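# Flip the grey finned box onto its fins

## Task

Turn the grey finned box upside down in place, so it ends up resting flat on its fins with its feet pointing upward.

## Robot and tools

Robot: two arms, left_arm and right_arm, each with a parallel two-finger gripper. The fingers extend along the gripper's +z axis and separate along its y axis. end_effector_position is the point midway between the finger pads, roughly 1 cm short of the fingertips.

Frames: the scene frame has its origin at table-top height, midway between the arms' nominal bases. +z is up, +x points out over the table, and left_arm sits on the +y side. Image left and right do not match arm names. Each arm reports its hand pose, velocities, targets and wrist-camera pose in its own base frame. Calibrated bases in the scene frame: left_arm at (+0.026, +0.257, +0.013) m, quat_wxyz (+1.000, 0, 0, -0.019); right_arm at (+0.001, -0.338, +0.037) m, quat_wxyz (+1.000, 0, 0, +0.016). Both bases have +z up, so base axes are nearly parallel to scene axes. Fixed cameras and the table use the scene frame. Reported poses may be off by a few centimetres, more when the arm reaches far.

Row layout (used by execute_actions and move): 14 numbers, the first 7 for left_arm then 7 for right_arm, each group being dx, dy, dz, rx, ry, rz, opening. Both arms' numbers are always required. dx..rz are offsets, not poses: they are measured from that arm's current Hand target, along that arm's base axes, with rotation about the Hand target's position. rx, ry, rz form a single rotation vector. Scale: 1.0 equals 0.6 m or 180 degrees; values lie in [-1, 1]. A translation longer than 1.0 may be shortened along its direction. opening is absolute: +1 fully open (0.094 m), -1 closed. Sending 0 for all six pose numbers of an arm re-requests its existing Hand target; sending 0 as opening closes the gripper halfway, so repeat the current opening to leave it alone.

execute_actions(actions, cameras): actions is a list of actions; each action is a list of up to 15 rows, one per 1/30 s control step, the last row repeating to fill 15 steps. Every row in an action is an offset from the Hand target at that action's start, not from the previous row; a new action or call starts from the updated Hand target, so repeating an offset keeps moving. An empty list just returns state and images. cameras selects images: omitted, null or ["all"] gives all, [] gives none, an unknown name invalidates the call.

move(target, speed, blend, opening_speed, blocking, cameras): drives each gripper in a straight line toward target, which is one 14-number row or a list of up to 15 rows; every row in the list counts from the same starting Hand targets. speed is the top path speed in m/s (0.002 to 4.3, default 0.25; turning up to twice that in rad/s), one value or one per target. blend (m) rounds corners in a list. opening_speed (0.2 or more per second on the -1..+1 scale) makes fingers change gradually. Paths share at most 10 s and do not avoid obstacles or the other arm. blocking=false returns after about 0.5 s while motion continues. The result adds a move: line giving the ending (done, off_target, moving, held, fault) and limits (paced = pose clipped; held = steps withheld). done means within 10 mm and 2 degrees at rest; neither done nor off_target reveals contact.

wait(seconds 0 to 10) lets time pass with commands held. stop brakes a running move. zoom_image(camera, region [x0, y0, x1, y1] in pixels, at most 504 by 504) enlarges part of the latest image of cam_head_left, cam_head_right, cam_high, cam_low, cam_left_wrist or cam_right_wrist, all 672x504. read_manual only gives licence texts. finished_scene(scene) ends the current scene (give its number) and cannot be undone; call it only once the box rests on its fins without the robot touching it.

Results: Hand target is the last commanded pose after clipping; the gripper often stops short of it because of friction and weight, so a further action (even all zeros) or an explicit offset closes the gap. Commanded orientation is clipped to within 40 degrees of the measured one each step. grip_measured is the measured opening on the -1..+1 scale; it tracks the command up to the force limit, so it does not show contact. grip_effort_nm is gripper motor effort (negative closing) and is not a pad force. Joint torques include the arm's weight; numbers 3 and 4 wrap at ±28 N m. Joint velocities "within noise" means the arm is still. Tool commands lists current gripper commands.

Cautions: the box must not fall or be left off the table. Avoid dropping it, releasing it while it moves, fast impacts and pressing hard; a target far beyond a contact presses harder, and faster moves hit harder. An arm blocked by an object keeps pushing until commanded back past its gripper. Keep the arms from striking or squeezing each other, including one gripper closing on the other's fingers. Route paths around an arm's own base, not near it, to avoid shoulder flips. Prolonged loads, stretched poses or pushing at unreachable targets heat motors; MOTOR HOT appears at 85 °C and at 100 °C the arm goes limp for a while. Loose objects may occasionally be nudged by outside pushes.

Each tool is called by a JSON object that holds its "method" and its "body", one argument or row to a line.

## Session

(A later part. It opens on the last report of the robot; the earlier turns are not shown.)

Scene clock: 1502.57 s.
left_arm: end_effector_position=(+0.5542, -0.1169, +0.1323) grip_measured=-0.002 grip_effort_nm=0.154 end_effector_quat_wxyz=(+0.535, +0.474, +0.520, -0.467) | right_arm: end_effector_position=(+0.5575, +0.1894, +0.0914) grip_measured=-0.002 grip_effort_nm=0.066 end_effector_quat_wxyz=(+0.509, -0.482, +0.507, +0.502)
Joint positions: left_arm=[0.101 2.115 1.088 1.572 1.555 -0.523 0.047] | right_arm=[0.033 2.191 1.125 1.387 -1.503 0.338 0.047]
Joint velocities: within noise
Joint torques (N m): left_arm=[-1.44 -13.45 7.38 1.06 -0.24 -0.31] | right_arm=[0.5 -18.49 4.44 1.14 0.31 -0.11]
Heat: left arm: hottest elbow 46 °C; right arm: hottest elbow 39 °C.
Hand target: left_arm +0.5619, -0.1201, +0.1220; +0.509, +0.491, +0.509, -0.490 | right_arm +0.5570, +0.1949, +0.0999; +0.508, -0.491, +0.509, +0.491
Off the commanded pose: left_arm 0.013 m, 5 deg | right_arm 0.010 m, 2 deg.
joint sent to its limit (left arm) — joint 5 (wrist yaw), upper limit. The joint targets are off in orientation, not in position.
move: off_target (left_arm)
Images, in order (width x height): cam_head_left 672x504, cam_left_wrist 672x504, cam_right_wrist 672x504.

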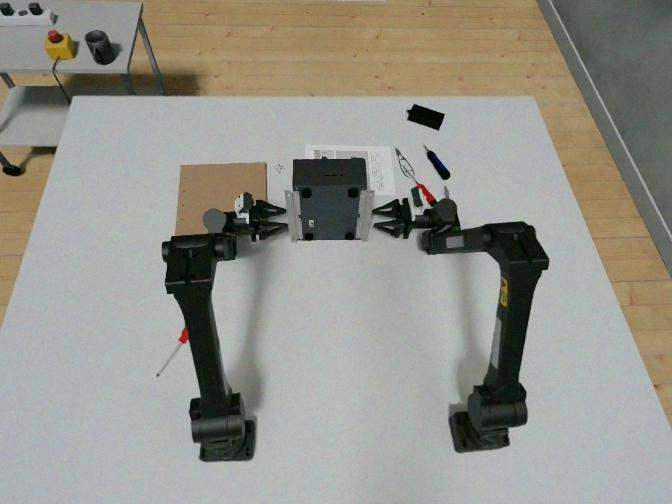

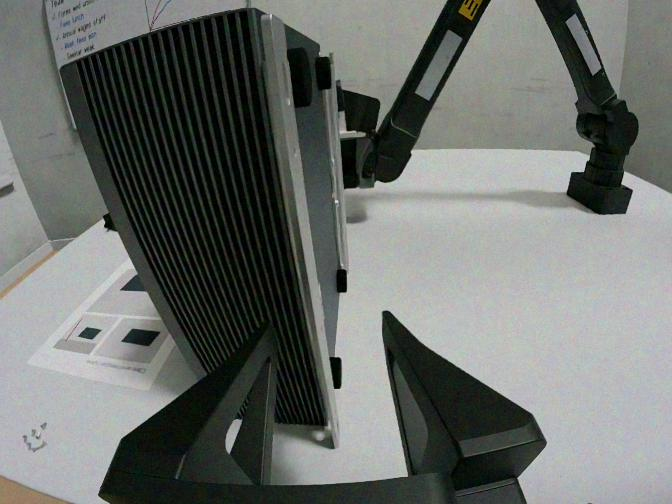

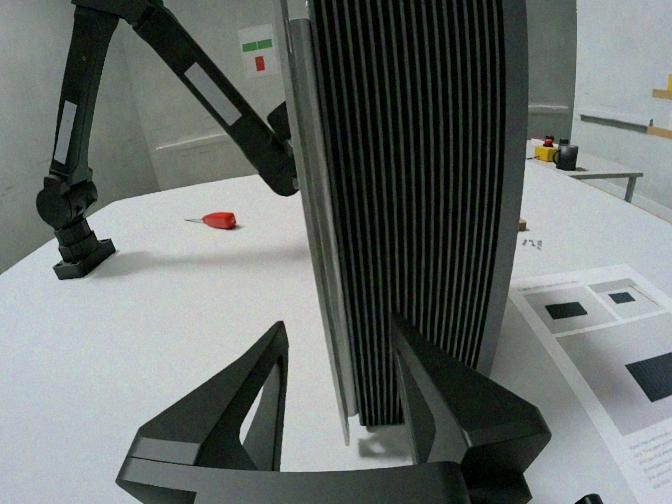

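{"method": "move", "body": {
  "target": [0.017,-0.025,0,0,0,0,0.0, -0.004,0.029,0.015,0,0,0,0.0],
  "speed": 0.06,
  "cameras": ["cam_left_wrist","cam_right_wrist","cam_head_left"]
}}

Scene clock: 1534.37 s.
left_arm: end_effector_position=(+0.5643, -0.1313, +0.1328) grip_measured=-0.002 grip_effort_nm=0.154 end_effector_quat_wxyz=(+0.529, +0.482, +0.514, -0.474) | right_arm: end_effector_position=(+0.5558, +0.2059, +0.0999) grip_measured=-0.002 grip_effort_nm=0.071 end_effector_quat_wxyz=(+0.508, -0.482, +0.512, +0.498)
Joint positions: left_arm=[0.073 2.133 1.132 1.547 1.555 -0.523 0.047] | right_arm=[0.063 2.124 1.097 1.137 -1.467 0.13 0.047]
Joint velocities: within noise
Joint torques (N m): left_arm=[-1.32 -13.68 7.66 0.98 -0.22 -0.3] | right_arm=[-0.09 -18.08 4.74 1.2 0.22 -0.12]
Heat: left arm: hottest elbow 46 °C; right arm: hottest elbow 37 °C.
Hand target: left_arm +0.5721, -0.1350, +0.1221; +0.509, +0.491, +0.509, -0.490 | right_arm +0.5546, +0.2124, +0.1091; +0.508, -0.491, +0.509, +0.491
Off the commanded pose: left_arm 0.014 m, 3 deg | right_arm 0.011 m, 1 deg.
joint sent to its limit (left arm) — joint 5 (wrist yaw), upper limit. The joint targets still meet the commanded pose.
move: off_target (left_arm, right_arm)
Images, in order (width x height): cam_head_left 672x504, cam_left_wrist 672x504, cam_right_wrist 672x504.

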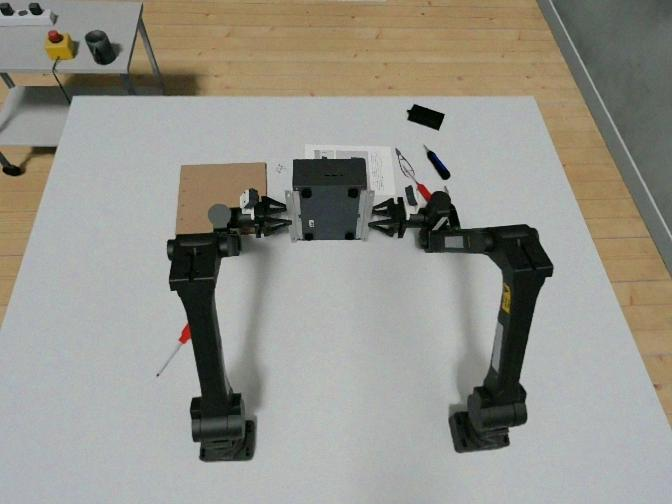

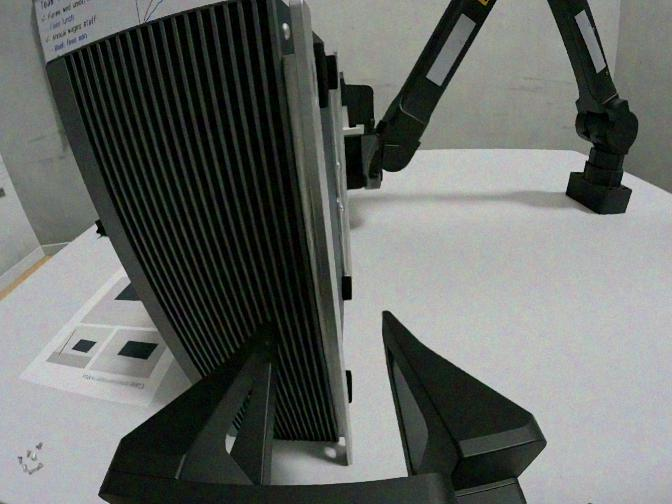

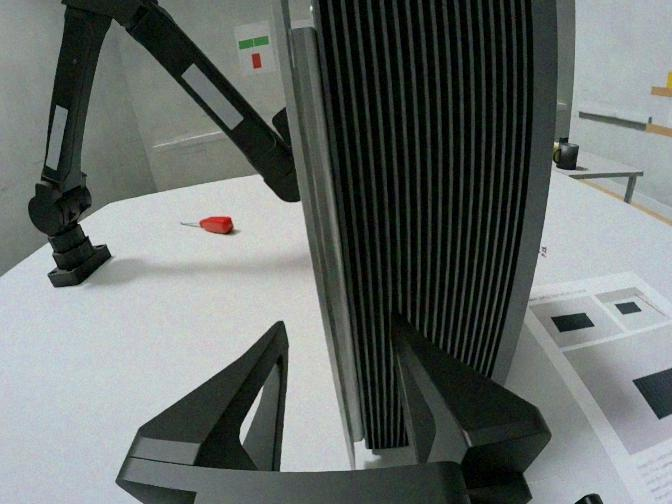

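{"method": "move", "body": {
  "target": [0.006,0,0,0,0,0,-1, 0,0,0,0,0,0,-1],
  "opening_speed": 0.4,
  "cameras": ["cam_left_wrist","cam_right_wrist","cam_head_left"]
}}

Scene clock: 1546.80 s.
left_arm: end_effector_position=(+0.5678, -0.1313, +0.1329) grip_measured=-0.951 grip_effort_nm=-0.969 end_effector_quat_wxyz=(+0.528, +0.481, +0.514, -0.475) | right_arm: end_effector_position=(+0.5539, +0.2057, +0.1005) grip_measured=-0.952 grip_effort_nm=-0.999 end_effector_quat_wxyz=(+0.506, -0.485, +0.514, +0.494)
Joint positions: left_arm=[0.073 2.138 1.144 1.539 1.555 -0.524 0.002] | right_arm=[0.063 2.095 1.087 1.005 -1.467 0.014 0.002]
Joint velocities: within noise
Joint torques (N m): left_arm=[-1.44 -13.92 7.72 0.96 -0.24 -0.25] | right_arm=[0.62 -17.85 5.22 1.24 0.16 -0.09]
Heat: left arm: hottest elbow 46 °C; right arm: hottest elbow 36 °C.
Hand target: left_arm +0.5758, -0.1349, +0.1220; +0.509, +0.491, +0.509, -0.490 | right_arm +0.5546, +0.2124, +0.1090; +0.508, -0.491, +0.509, +0.491
Off the commanded pose: left_arm 0.014 m, 3 deg | right_arm 0.011 m, 1 deg.
joint sent to its limit (left arm) — joint 5 (wrist yaw), upper limit. The joint targets still meet the commanded pose.
move: off_target (left_arm, right_arm)
Images, in order (width x height): cam_head_left 672x504, cam_left_wrist 672x504, cam_right_wrist 672x504.

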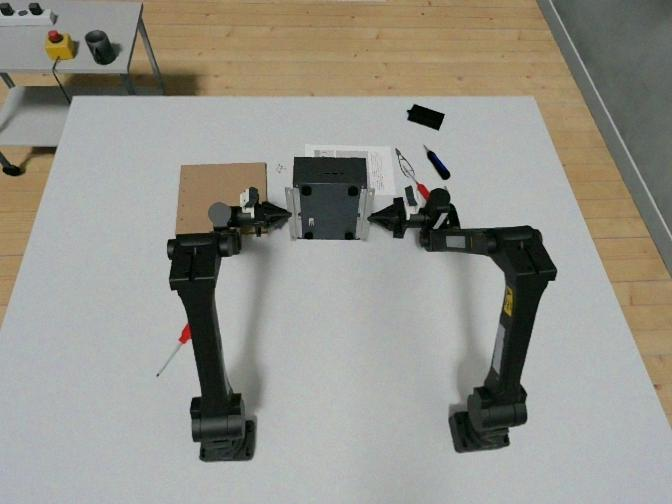

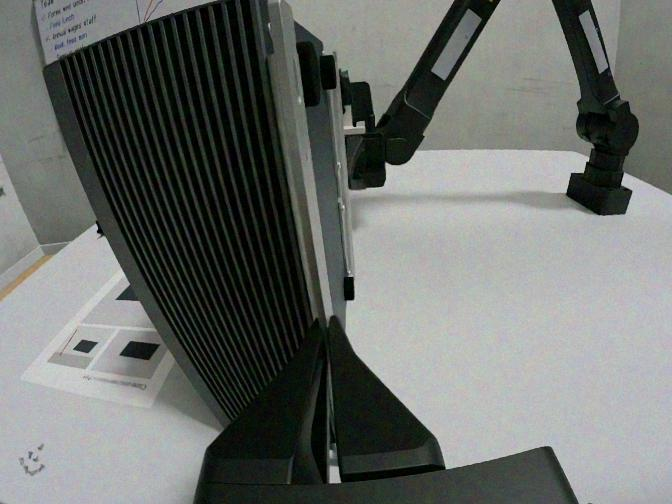

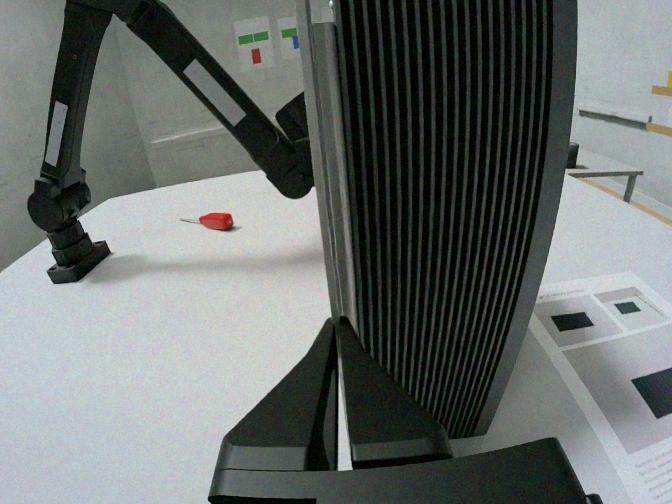

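{"method": "move", "body": {
  "target": [0.087,0,0.08,0,0.111,0,-1,0.087,0,0.08,0,0.111,0,-1],
  "speed": 0.06,
  "cameras": ["cam_low","cam_head_left","cam_head_right"]
}}

Scene clock: 1590.47 s.
left_arm: end_effector_position=(+0.6217, -0.1355, +0.1594) grip_measured=-0.954 grip_effort_nm=-1.013 end_effector_quat_wxyz=(+0.428, +0.383, +0.592, -0.565) | right_arm: end_effector_position=(+0.5965, +0.2025, +0.1193) grip_measured=-0.955 grip_effort_nm=-1.038 end_effector_quat_wxyz=(+0.403, -0.380, +0.606, +0.571)
Joint positions: left_arm=[0.06 2.135 1.308 1.181 1.555 -0.701 0.002] | right_arm=[0.053 2.08 1.221 0.649 -1.46 0.188 0.002]
Joint velocities: within noise
Joint torques (N m): left_arm=[-0.62 -18.67 8.43 1.03 -0.12 -0.34] | right_arm=[0.85 -20.48 9.44 1.36 -0.63 0.19]
Heat: left arm: hottest elbow 46 °C; right arm: hottest elbow 37 °C.
Hand target: left_arm +0.6280, -0.1352, +0.1700; +0.413, +0.398, +0.590, -0.568 | right_arm +0.6068, +0.2125, +0.1570; +0.412, -0.399, +0.589, +0.569
Off the commanded pose: left_arm 0.012 m, 2 deg | right_arm 0.040 m, 3 deg.
joint sent to its limit (left arm) — joint 5 (wrist yaw), upper limit. The joint targets still meet the commanded pose.
move: off_target (left_arm, right_arm)
Images, in order (width x height): cam_head_left 672x504, cam_head_right 672x504, cam_low 672x504.

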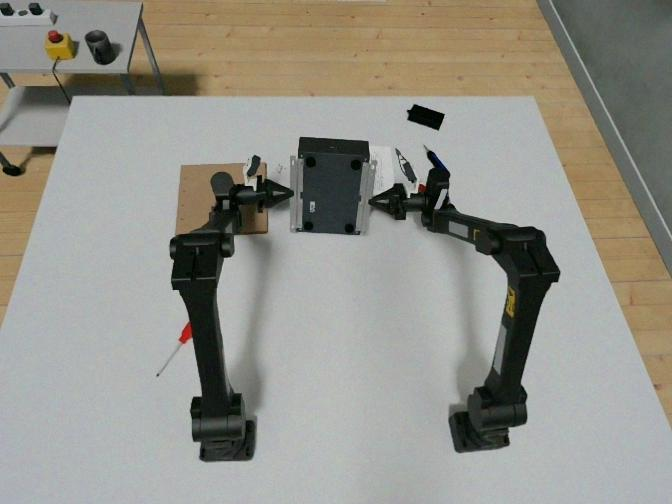

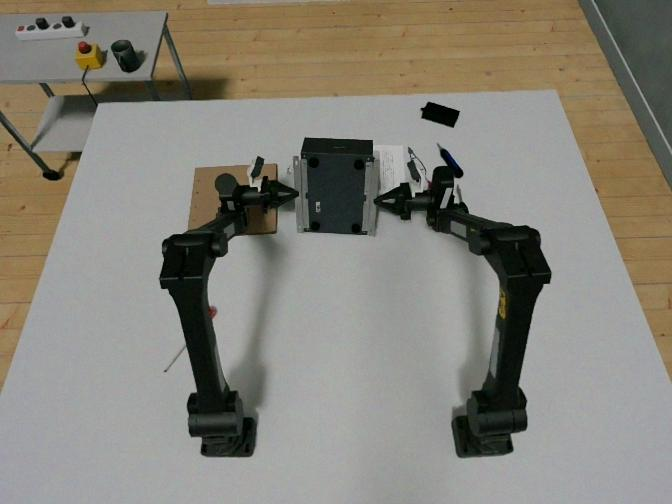

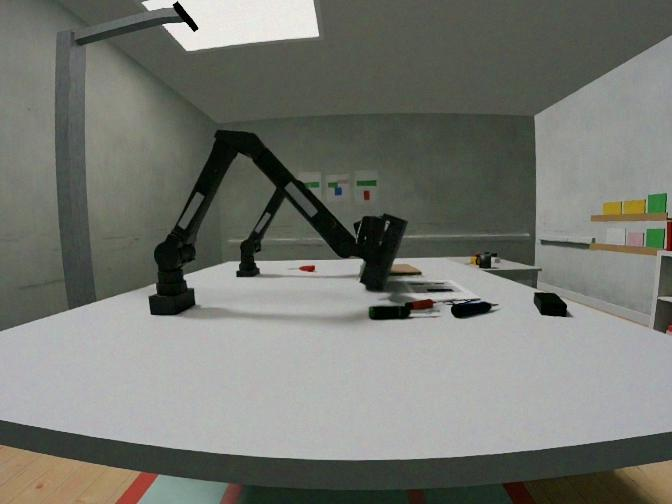

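{"method": "move", "body": {
  "target": [0.0,0,0.117,0,0.111,0,-1,0.0,0,0.133,0,0.111,0,-1],
  "speed": 0.06,
  "cameras": ["cam_low","cam_head_left"]
}}

{"method": "zoom_image", "body": {
  "camera": "cam_low",
  "region": [240, 180, 440, 320]
}}

Scene clock: 1601.33 s.
left_arm: end_effector_position=(+0.6213, -0.1365, +0.1536) grip_measured=-0.954 grip_effort_nm=-1.009 end_effector_quat_wxyz=(+0.253, +0.204, +0.676, -0.661) | right_arm: end_effector_position=(+0.5905, +0.2018, +0.1288) grip_measured=-0.955 grip_effort_nm=-1.038 end_effector_quat_wxyz=(+0.232, -0.203, +0.698, +0.646)
Joint positions: left_arm=[0.058 2.103 1.293 0.913 1.556 -1.016 0.002] | right_arm=[0.053 2.014 1.224 0.325 -1.442 0.482 0.002]
Joint velocities: within noise
Joint torques (N m): left_arm=[-0.67 -27.05 10.15 2.91 0.05 0.23] | right_arm=[0.62 -27.4 11.75 2.74 -1.78 -0.35]
Heat: left arm: hottest elbow 46 °C; right arm: hottest elbow 38 °C.
Hand target: left_arm +0.6279, -0.1351, +0.2403; +0.305, +0.294, +0.653, -0.628 | right_arm +0.6069, +0.2125, +0.2368; +0.304, -0.294, +0.652, +0.630
Off the commanded pose: left_arm 0.087 m, 13 deg | right_arm 0.110 m, 15 deg.
joint sent to its limit (left arm) — joint 5 (wrist yaw), upper limit. The joint targets are off in position and orientation.
move: off_target (left_arm, right_arm)
Images, in order (width x height): cam_head_left 672x504, cam_low 672x504.

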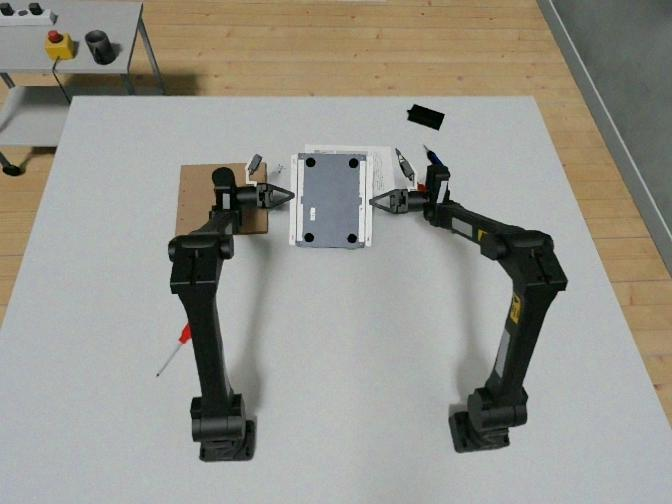

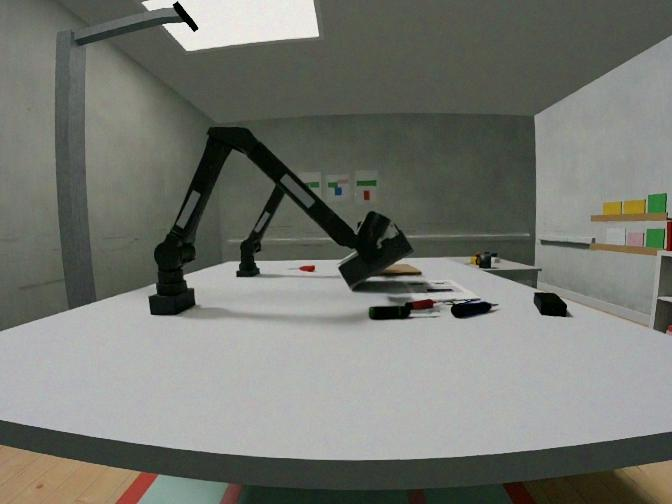

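Scaled by 2.520.

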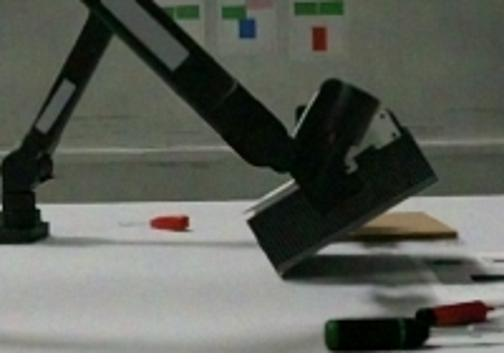

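{"method": "move", "body": {
  "target": [-0.07,0,0.11,0,0.1,0,-1,-0.07,0,0.11,0,0.1,0,-1],
  "speed": 0.06,
  "cameras": ["cam_low","cam_head_left"]
}}

{"method": "zoom_image", "body": {
  "camera": "cam_low",
  "region": [240, 180, 440, 320]
}}

Scene clock: 1614.37 s.
left_arm: end_effector_position=(+0.5873, -0.1385, +0.2128) grip_measured=-0.955 grip_effort_nm=-1.009 end_effector_quat_wxyz=(+0.150, +0.099, +0.700, -0.691) | right_arm: end_effector_position=(+0.5656, +0.2020, +0.2019) grip_measured=-0.955 grip_effort_nm=-1.038 end_effector_quat_wxyz=(+0.136, -0.106, +0.723, +0.669)
Joint positions: left_arm=[0.058 1.912 1.199 0.689 1.556 -1.192 0.002] | right_arm=[0.056 1.834 1.2 0.086 -1.44 0.68 0.002]
Joint velocities: within noise
Joint torques (N m): left_arm=[-0.44 -26.23 11.04 2.63 0.14 0.04] | right_arm=[0.91 -25.93 11.86 2.59 -1.96 -0.19]
Heat: left arm: hottest elbow 46 °C; right arm: hottest elbow 42 °C.
Hand target: left_arm +0.5860, -0.1351, +0.3062; +0.199, +0.192, +0.692, -0.667 | right_arm +0.5648, +0.2125, +0.3029; +0.199, -0.192, +0.691, +0.668
Off the commanded pose: left_arm 0.094 m, 12 deg | right_arm 0.101 m, 13 deg.
joint sent to its limit (left arm) — joint 5 (wrist yaw), upper limit. The joint targets are off in position and orientation.
move: off_target (left_arm, right_arm)
Images, in order (width x height): cam_head_left 672x504, cam_low 672x504.

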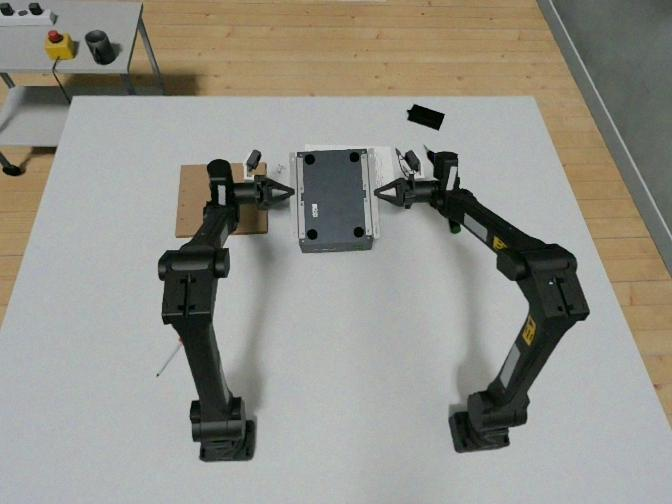

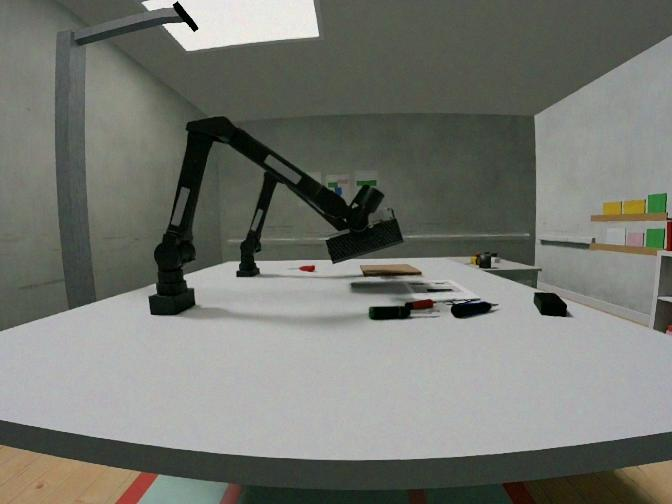

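Scaled by 2.520.

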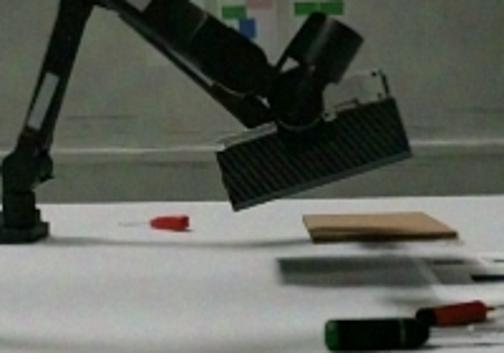

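{"method": "move", "body": {
  "target": [-0.2,0,-0.1,0,0.1,0,-1,-0.2,0,-0.1,0,0.1,0,-1],
  "speed": 0.08,
  "cameras": ["cam_low","cam_head_left"]
}}

{"method": "zoom_image", "body": {
  "camera": "cam_low",
  "region": [240, 180, 440, 320]
}}

Scene clock: 1626.63 s.
left_arm: end_effector_position=(+0.4581, -0.1444, +0.1857) grip_measured=-0.955 grip_effort_nm=-1.013 end_effector_quat_wxyz=(+0.058, +0.000, +0.710, -0.702) | right_arm: end_effector_position=(+0.4395, +0.2033, +0.1750) grip_measured=-0.955 grip_effort_nm=-1.043 end_effector_quat_wxyz=(+0.037, -0.010, +0.733, +0.679)
Joint positions: left_arm=[0.062 1.668 0.805 0.541 1.549 -1.166 0.002] | right_arm=[0.075 1.62 0.81 0.23 -1.433 0.927 0.002]
Joint velocities: within noise
Joint torques (N m): left_arm=[0.56 -19.19 9.99 2.3 0.66 0.03] | right_arm=[1.03 -19.08 10 3.48 -1.93 -0.02]
Heat: left arm: hottest elbow 47 °C; right arm: hottest elbow 44 °C.
Hand target: left_arm +0.4659, -0.1352, +0.2463; +0.088, +0.085, +0.715, -0.689 | right_arm +0.4448, +0.2125, +0.2429; +0.088, -0.085, +0.714, +0.690
Off the commanded pose: left_arm 0.062 m, 10 deg | right_arm 0.069 m, 11 deg.
joint sent to its limit (left arm) — joint 5 (wrist yaw), upper limit. The joint targets are off in position and orientation.
move: off_target (left_arm, right_arm)
Images, in order (width x height): cam_head_left 672x504, cam_low 672x504.

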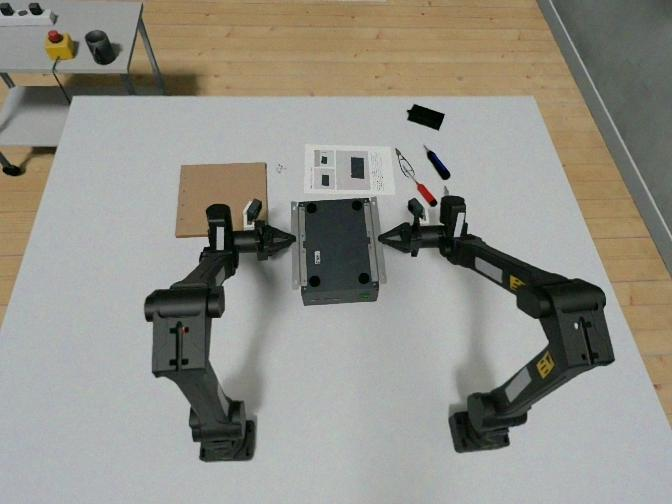

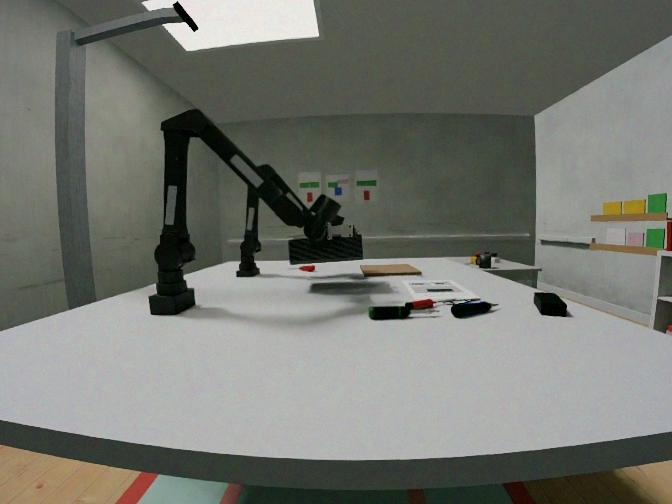

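Scaled by 2.520.

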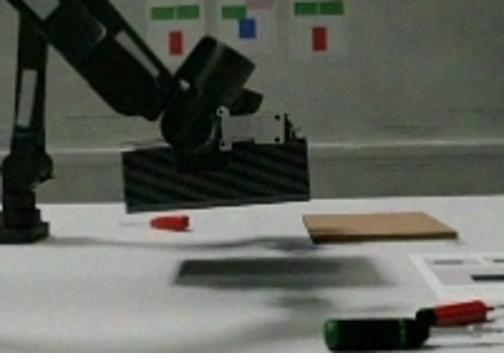

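{"method": "move", "body": {
  "target": [
    [0,0,-0.14,0,0.02,0,-1,0,0,-0.14,0,0.02,0,-1],
    [0,0,-0.185,0,0.02,0,-1,0,0,-0.185,0,0.02,0,-1]
  ],
  "speed": [0.07,0.025],
  "cameras": ["cam_low","cam_head_left"]
}}

{"method": "zoom_image", "body": {
  "camera": "cam_low",
  "region": [240, 180, 440, 320]
}}

Scene clock: 1638.10 s.
left_arm: end_effector_position=(+0.4397, -0.1420, +0.0896) grip_measured=-0.955 grip_effort_nm=-1.009 end_effector_quat_wxyz=(+0.049, -0.021, +0.719, -0.693) | right_arm: end_effector_position=(+0.4314, +0.2045, +0.0862) grip_measured=-0.955 grip_effort_nm=-1.038 end_effector_quat_wxyz=(+0.024, +0.001, +0.733, +0.680)
Joint positions: left_arm=[0.07 1.82 0.783 0.174 1.524 -0.667 0.002] | right_arm=[0.079 1.838 0.748 0.518 -1.433 0.97 0.002]
Joint velocities: within noise
Joint torques (N m): left_arm=[0.15 -16.5 10.24 1.77 1.91 0.08] | right_arm=[-0.26 -17.26 7.41 3.54 -1.95 -0.08]
Heat: left arm: hottest elbow 47 °C; right arm: hottest elbow 43 °C.
Hand target: left_arm +0.4659, -0.1350, +0.1352; +0.065, +0.063, +0.717, -0.691 | right_arm +0.4447, +0.2125, +0.1318; +0.065, -0.063, +0.716, +0.692
Off the commanded pose: left_arm 0.053 m, 10 deg | right_arm 0.048 m, 9 deg.
joint sent to its limit (left arm) — joint 5 (wrist yaw), upper limit. The joint targets are off in orientation, not in position.
move: off_target (left_arm, right_arm)
Images, in order (width x height): cam_head_left 672x504, cam_low 672x504.

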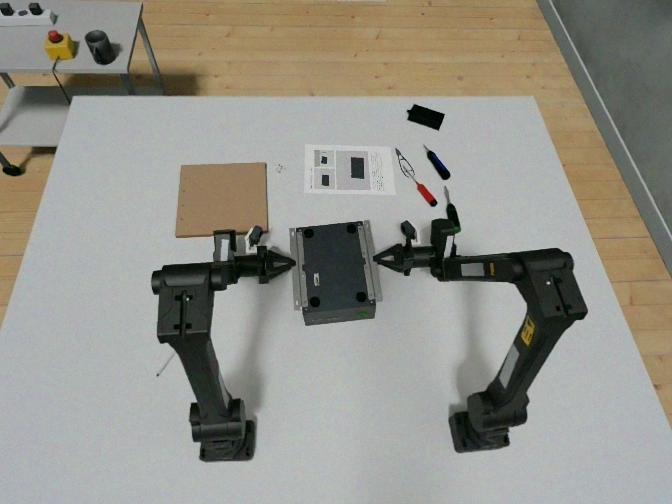

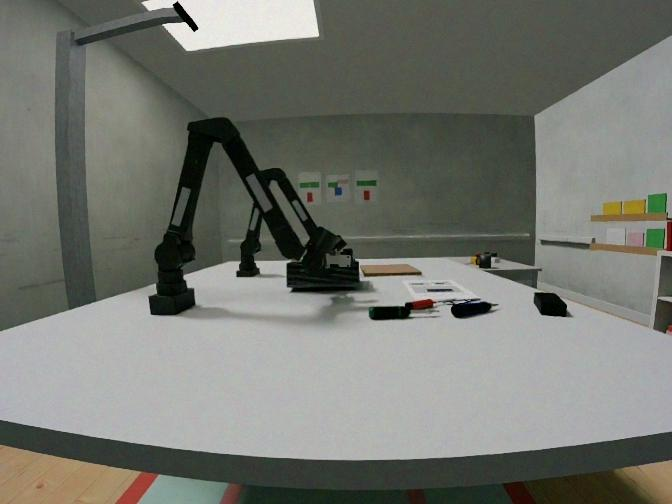

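Scaled by 2.520.

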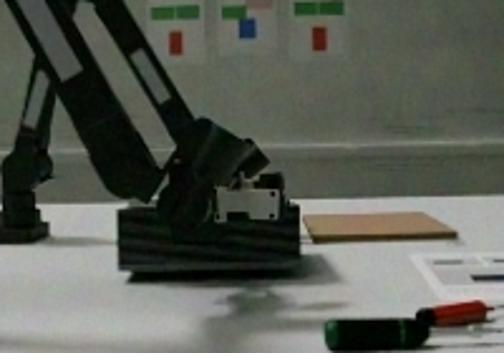

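{"method": "move", "body": {
  "target": [0,0,-0.025,0,0,0,-1,0.0,0,-0.055,0,0,0,-1],
  "speed": 0.025,
  "cameras": ["cam_low","cam_high"]
}}

{"method": "zoom_image", "body": {
  "camera": "cam_low",
  "region": [240, 200, 400, 310]
}}

Scene clock: 1647.43 s.
left_arm: end_effector_position=(+0.4402, -0.1419, +0.0893) grip_measured=-0.955 grip_effort_nm=-1.009 end_effector_quat_wxyz=(+0.054, -0.011, +0.720, -0.692) | right_arm: end_effector_position=(+0.4299, +0.2047, +0.0673) grip_measured=-0.955 grip_effort_nm=-1.043 end_effector_quat_wxyz=(+0.027, -0.011, +0.729, +0.684)
Joint positions: left_arm=[0.07 1.82 0.816 -0.006 1.528 -0.498 0.002] | right_arm=[0.079 1.902 0.748 0.601 -1.449 0.966 0.002]
Joint velocities: within noise
Joint torques (N m): left_arm=[0.15 -14.21 10.25 1.46 1.85 0.24] | right_arm=[0.32 -15.74 6.84 3.17 -1.26 -0.15]
Heat: left arm: hottest elbow 47 °C; right arm: hottest elbow 43 °C.
Hand target: left_arm +0.4659, -0.1350, +0.1202; +0.065, +0.063, +0.717, -0.691 | right_arm +0.4447, +0.2125, +0.0988; +0.065, -0.063, +0.716, +0.692
Off the commanded pose: left_arm 0.041 m, 9 deg | right_arm 0.036 m, 8 deg.
joint sent to its limit (left arm) — joint 5 (wrist yaw), upper limit. The joint targets are off in orientation, not in position.
move: off_target (left_arm, right_arm)
Images, in order (width x height): cam_high 672x504, cam_low 672x504.

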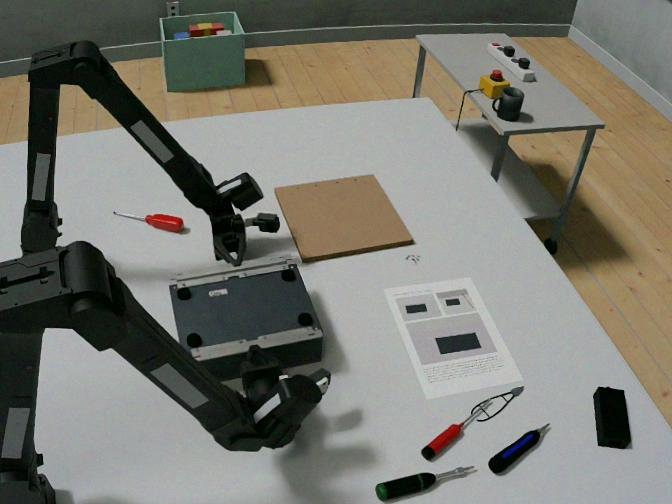

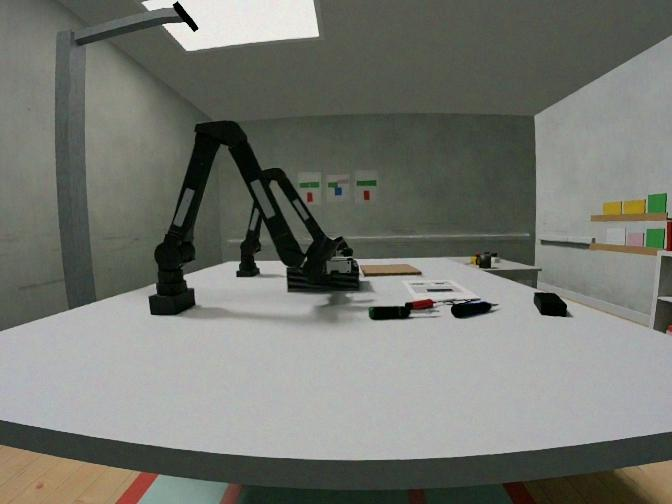

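Scaled by 3.150.

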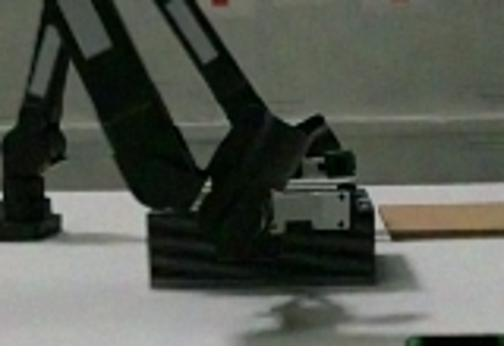

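{"method": "move", "body": {
  "target": [-0.02,0,-0.033,0,0,0,-1,-0.01,0,-0.045,0,0,0,-1],
  "speed": 0.025,
  "cameras": ["cam_low","cam_head_right"]
}}

{"method": "zoom_image", "body": {
  "camera": "cam_low",
  "region": [240, 200, 400, 310]
}}

Scene clock: 1654.37 s.
left_arm: end_effector_position=(+0.4388, -0.1409, +0.0881) grip_measured=-0.955 grip_effort_nm=-1.009 end_effector_quat_wxyz=(+0.065, +0.002, +0.719, -0.692) | right_arm: end_effector_position=(+0.4301, +0.2051, +0.0647) grip_measured=-0.955 grip_effort_nm=-1.048 end_effector_quat_wxyz=(+0.039, -0.033, +0.722, +0.690)
Joint positions: left_arm=[0.072 1.823 0.823 -0.067 1.532 -0.408 0.002] | right_arm=[0.079 1.936 0.748 0.724 -1.471 1.008 0.002]
Joint velocities: within noise
Joint torques (N m): left_arm=[0.03 -11.93 8.39 1.35 1.7 0.46] | right_arm=[0.56 -12.28 5.63 2.71 -0.17 -0.39]
Heat: left arm: hottest elbow 47 °C; right arm: hottest elbow 42 °C.
Hand target: left_arm +0.4540, -0.1350, +0.1005; +0.066, +0.063, +0.717, -0.691 | right_arm +0.4387, +0.2125, +0.0719; +0.065, -0.063, +0.716, +0.692
Off the commanded pose: left_arm 0.020 m, 7 deg | right_arm 0.013 m, 5 deg.
joint sent to its limit (left arm) — joint 5 (wrist yaw), upper limit. The joint targets are off in orientation, not in position.
move: off_target (left_arm, right_arm)
Images, in order (width x height): cam_head_right 672x504, cam_low 672x504.

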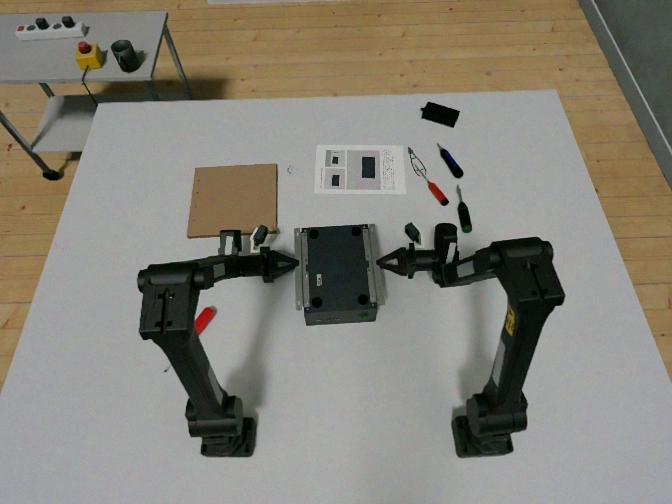

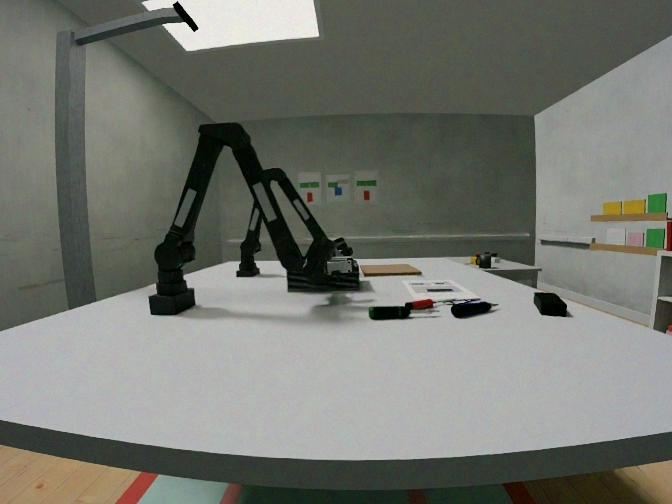

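Scaled by 3.150.

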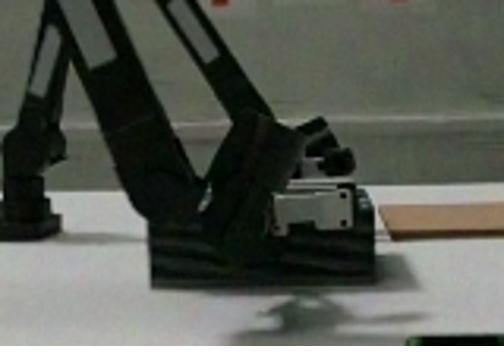

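{"method": "move", "body": {
  "target": [
    [-0.022,-0.01,-0.019,0,0,0,-1,-0.014,-0.012,-0.011,0,0,0,-1],
    [-0.022,-0.01,-0.019,0,0,0,-0.6,-0.014,-0.012,-0.011,0,0,0,-0.6]
  ],
  "speed": 0.03,
  "opening_speed": 0.3,
  "cameras": ["cam_low","cam_head_right","cam_left_wrist","cam_right_wrist"]
}}

Scene clock: 1664.57 s.
left_arm: end_effector_position=(+0.4335, -0.1414, +0.0885) grip_measured=-0.603 grip_effort_nm=0.159 end_effector_quat_wxyz=(+0.087, +0.032, +0.712, -0.696) | right_arm: end_effector_position=(+0.4295, +0.2050, +0.0654) grip_measured=-0.602 grip_effort_nm=0.076 end_effector_quat_wxyz=(+0.060, -0.056, +0.718, +0.691)
Joint positions: left_arm=[0.072 1.826 0.823 -0.117 1.554 -0.281 0.019] | right_arm=[0.079 1.947 0.744 0.792 -1.477 0.997 0.019]
Joint velocities: within noise
Joint torques (N m): left_arm=[-0.91 -11.22 6.98 0.8 0.8 0.03] | right_arm=[-0.85 -12.34 3.75 2.22 -0.45 -0.2]
Heat: left arm: hottest elbow 47 °C; right arm: hottest elbow 41 °C.
Hand target: left_arm +0.4407, -0.1410, +0.0891; +0.066, +0.063, +0.717, -0.691 | right_arm +0.4303, +0.2052, +0.0652; +0.065, -0.063, +0.716, +0.692
Off the commanded pose: left_arm 0.007 m, 4 deg | right_arm 0.001 m, 1 deg.
joint sent to its limit (left arm) — joint 5 (wrist yaw), upper limit. The joint targets are off in orientation, not in position.
move: off_target (left_arm); target 2's new opening was sent with left_arm's hand 0.003 m and 6 deg from that target
Images, in order (width x height): cam_head_right 672x504, cam_low 672x504, cam_left_wrist 672x504, cam_right_wrist 672x504.

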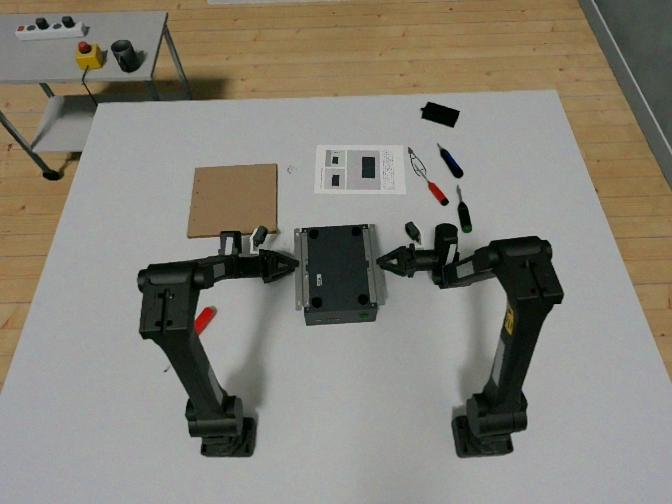

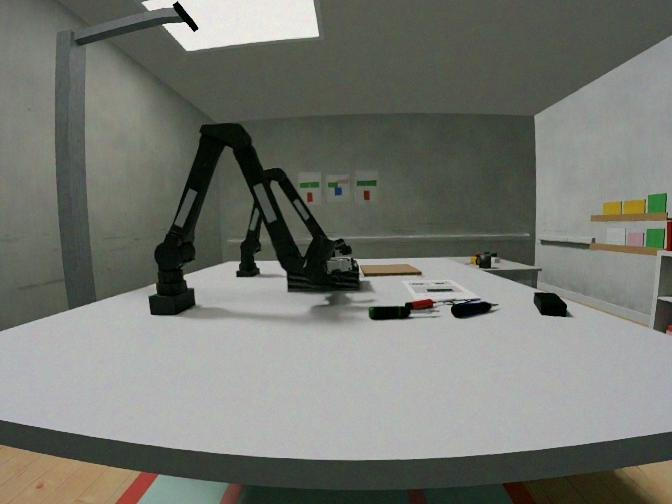

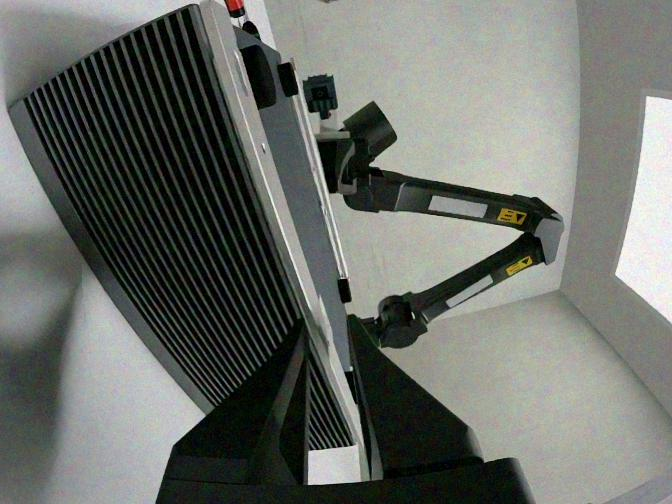

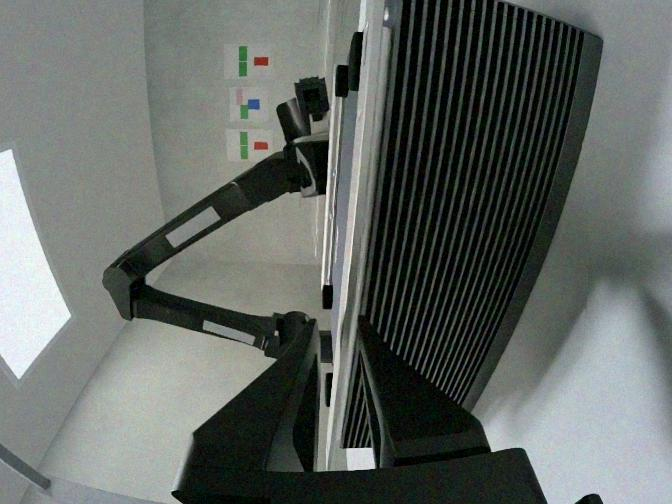

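{"method": "move", "body": {
  "target": [
    [0,0.0,0,0,0,0,-0.4,0,0,0,0,0,0,-0.4],
    [0,0.13,0,0,0,0.06,-0.4,0,-0.13,0,0,0,0,-0.4]
  ],
  "speed": 0.06,
  "opening_speed": 0.5,
  "cameras": ["cam_low","cam_head_right","cam_high"]
}}

{"method": "zoom_image", "body": {
  "camera": "cam_low",
  "region": [240, 200, 400, 310]
}}

Scene clock: 1676.30 s.
left_arm: end_effector_position=(+0.4416, -0.0669, +0.0832) grip_measured=-0.403 grip_effort_nm=0.154 end_effector_quat_wxyz=(+0.146, -0.030, +0.712, -0.686) | right_arm: end_effector_position=(+0.4293, +0.1329, +0.0631) grip_measured=-0.402 grip_effort_nm=0.076 end_effector_quat_wxyz=(+0.087, -0.026, +0.705, +0.703)
Joint positions: left_arm=[0.246 1.826 0.809 -0.18 1.554 -0.208 0.028] | right_arm=[-0.091 1.947 0.715 0.739 -1.578 0.919 0.028]
Joint velocities: within noise
Joint torques (N m): left_arm=[-0.21 -13.04 4.88 0.83 0.83 0.03] | right_arm=[-2.14 -12.45 3.04 2.07 -0.56 -0.17]
Heat: left arm: hottest elbow 47 °C; right arm: hottest elbow 39 °C.
Hand target: left_arm +0.4408, -0.0631, +0.0891; +0.130, -0.004, +0.720, -0.682 | right_arm +0.4304, +0.1272, +0.0652; +0.065, -0.063, +0.716, +0.692
Off the commanded pose: left_arm 0.007 m, 4 deg | right_arm 0.006 m, 5 deg.
joint sent to its limit (left arm) — joint 5 (wrist yaw), upper limit. The joint targets are off in orientation, not in position.
joint sent to its limit (right arm) — joint 5 (wrist yaw), lower limit. The joint targets are off in orientation, not in position.
move: off_target (left_arm, right_arm)
Images, in order (width x height): cam_head_right 672x504, cam_high 672x504, cam_low 672x504.

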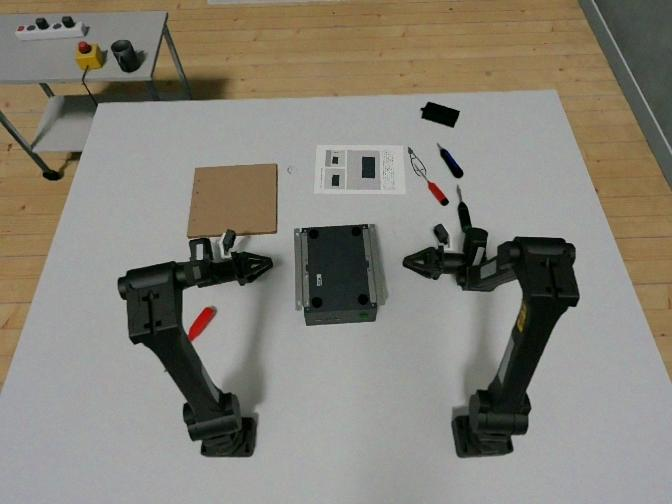

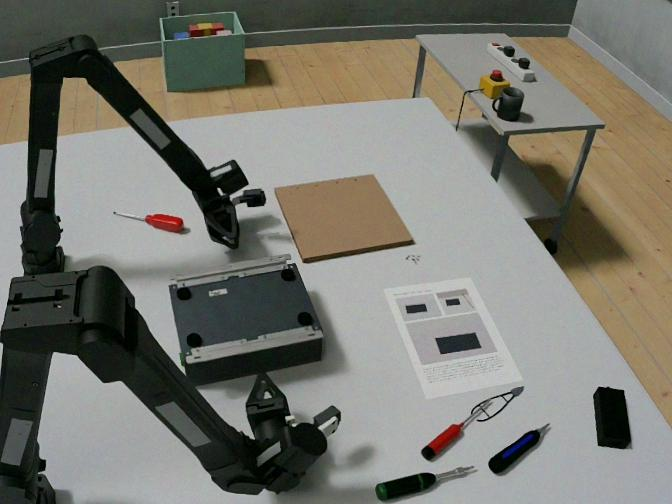

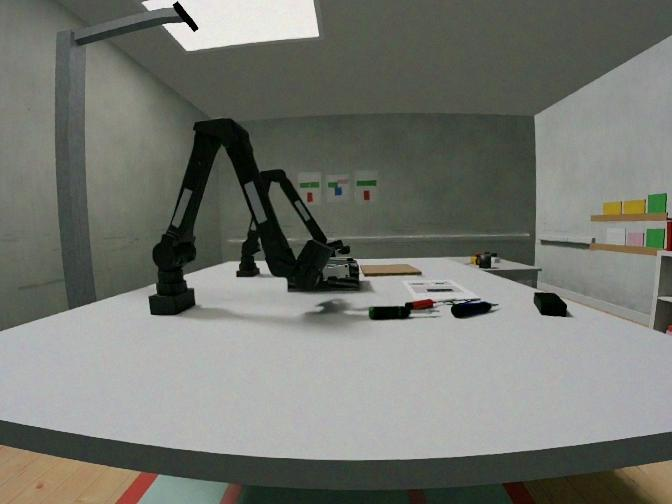

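Scaled by 3.150.

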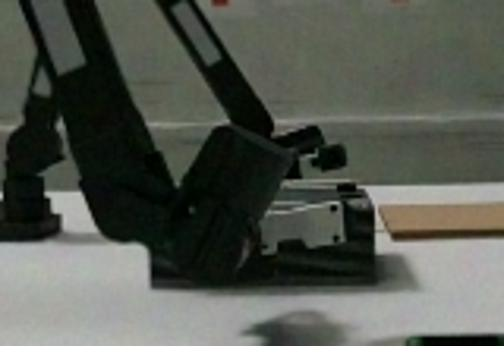

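{"method": "finished_scene", "body": {
  "scene": 1
}}

The scene is finished: the task was done.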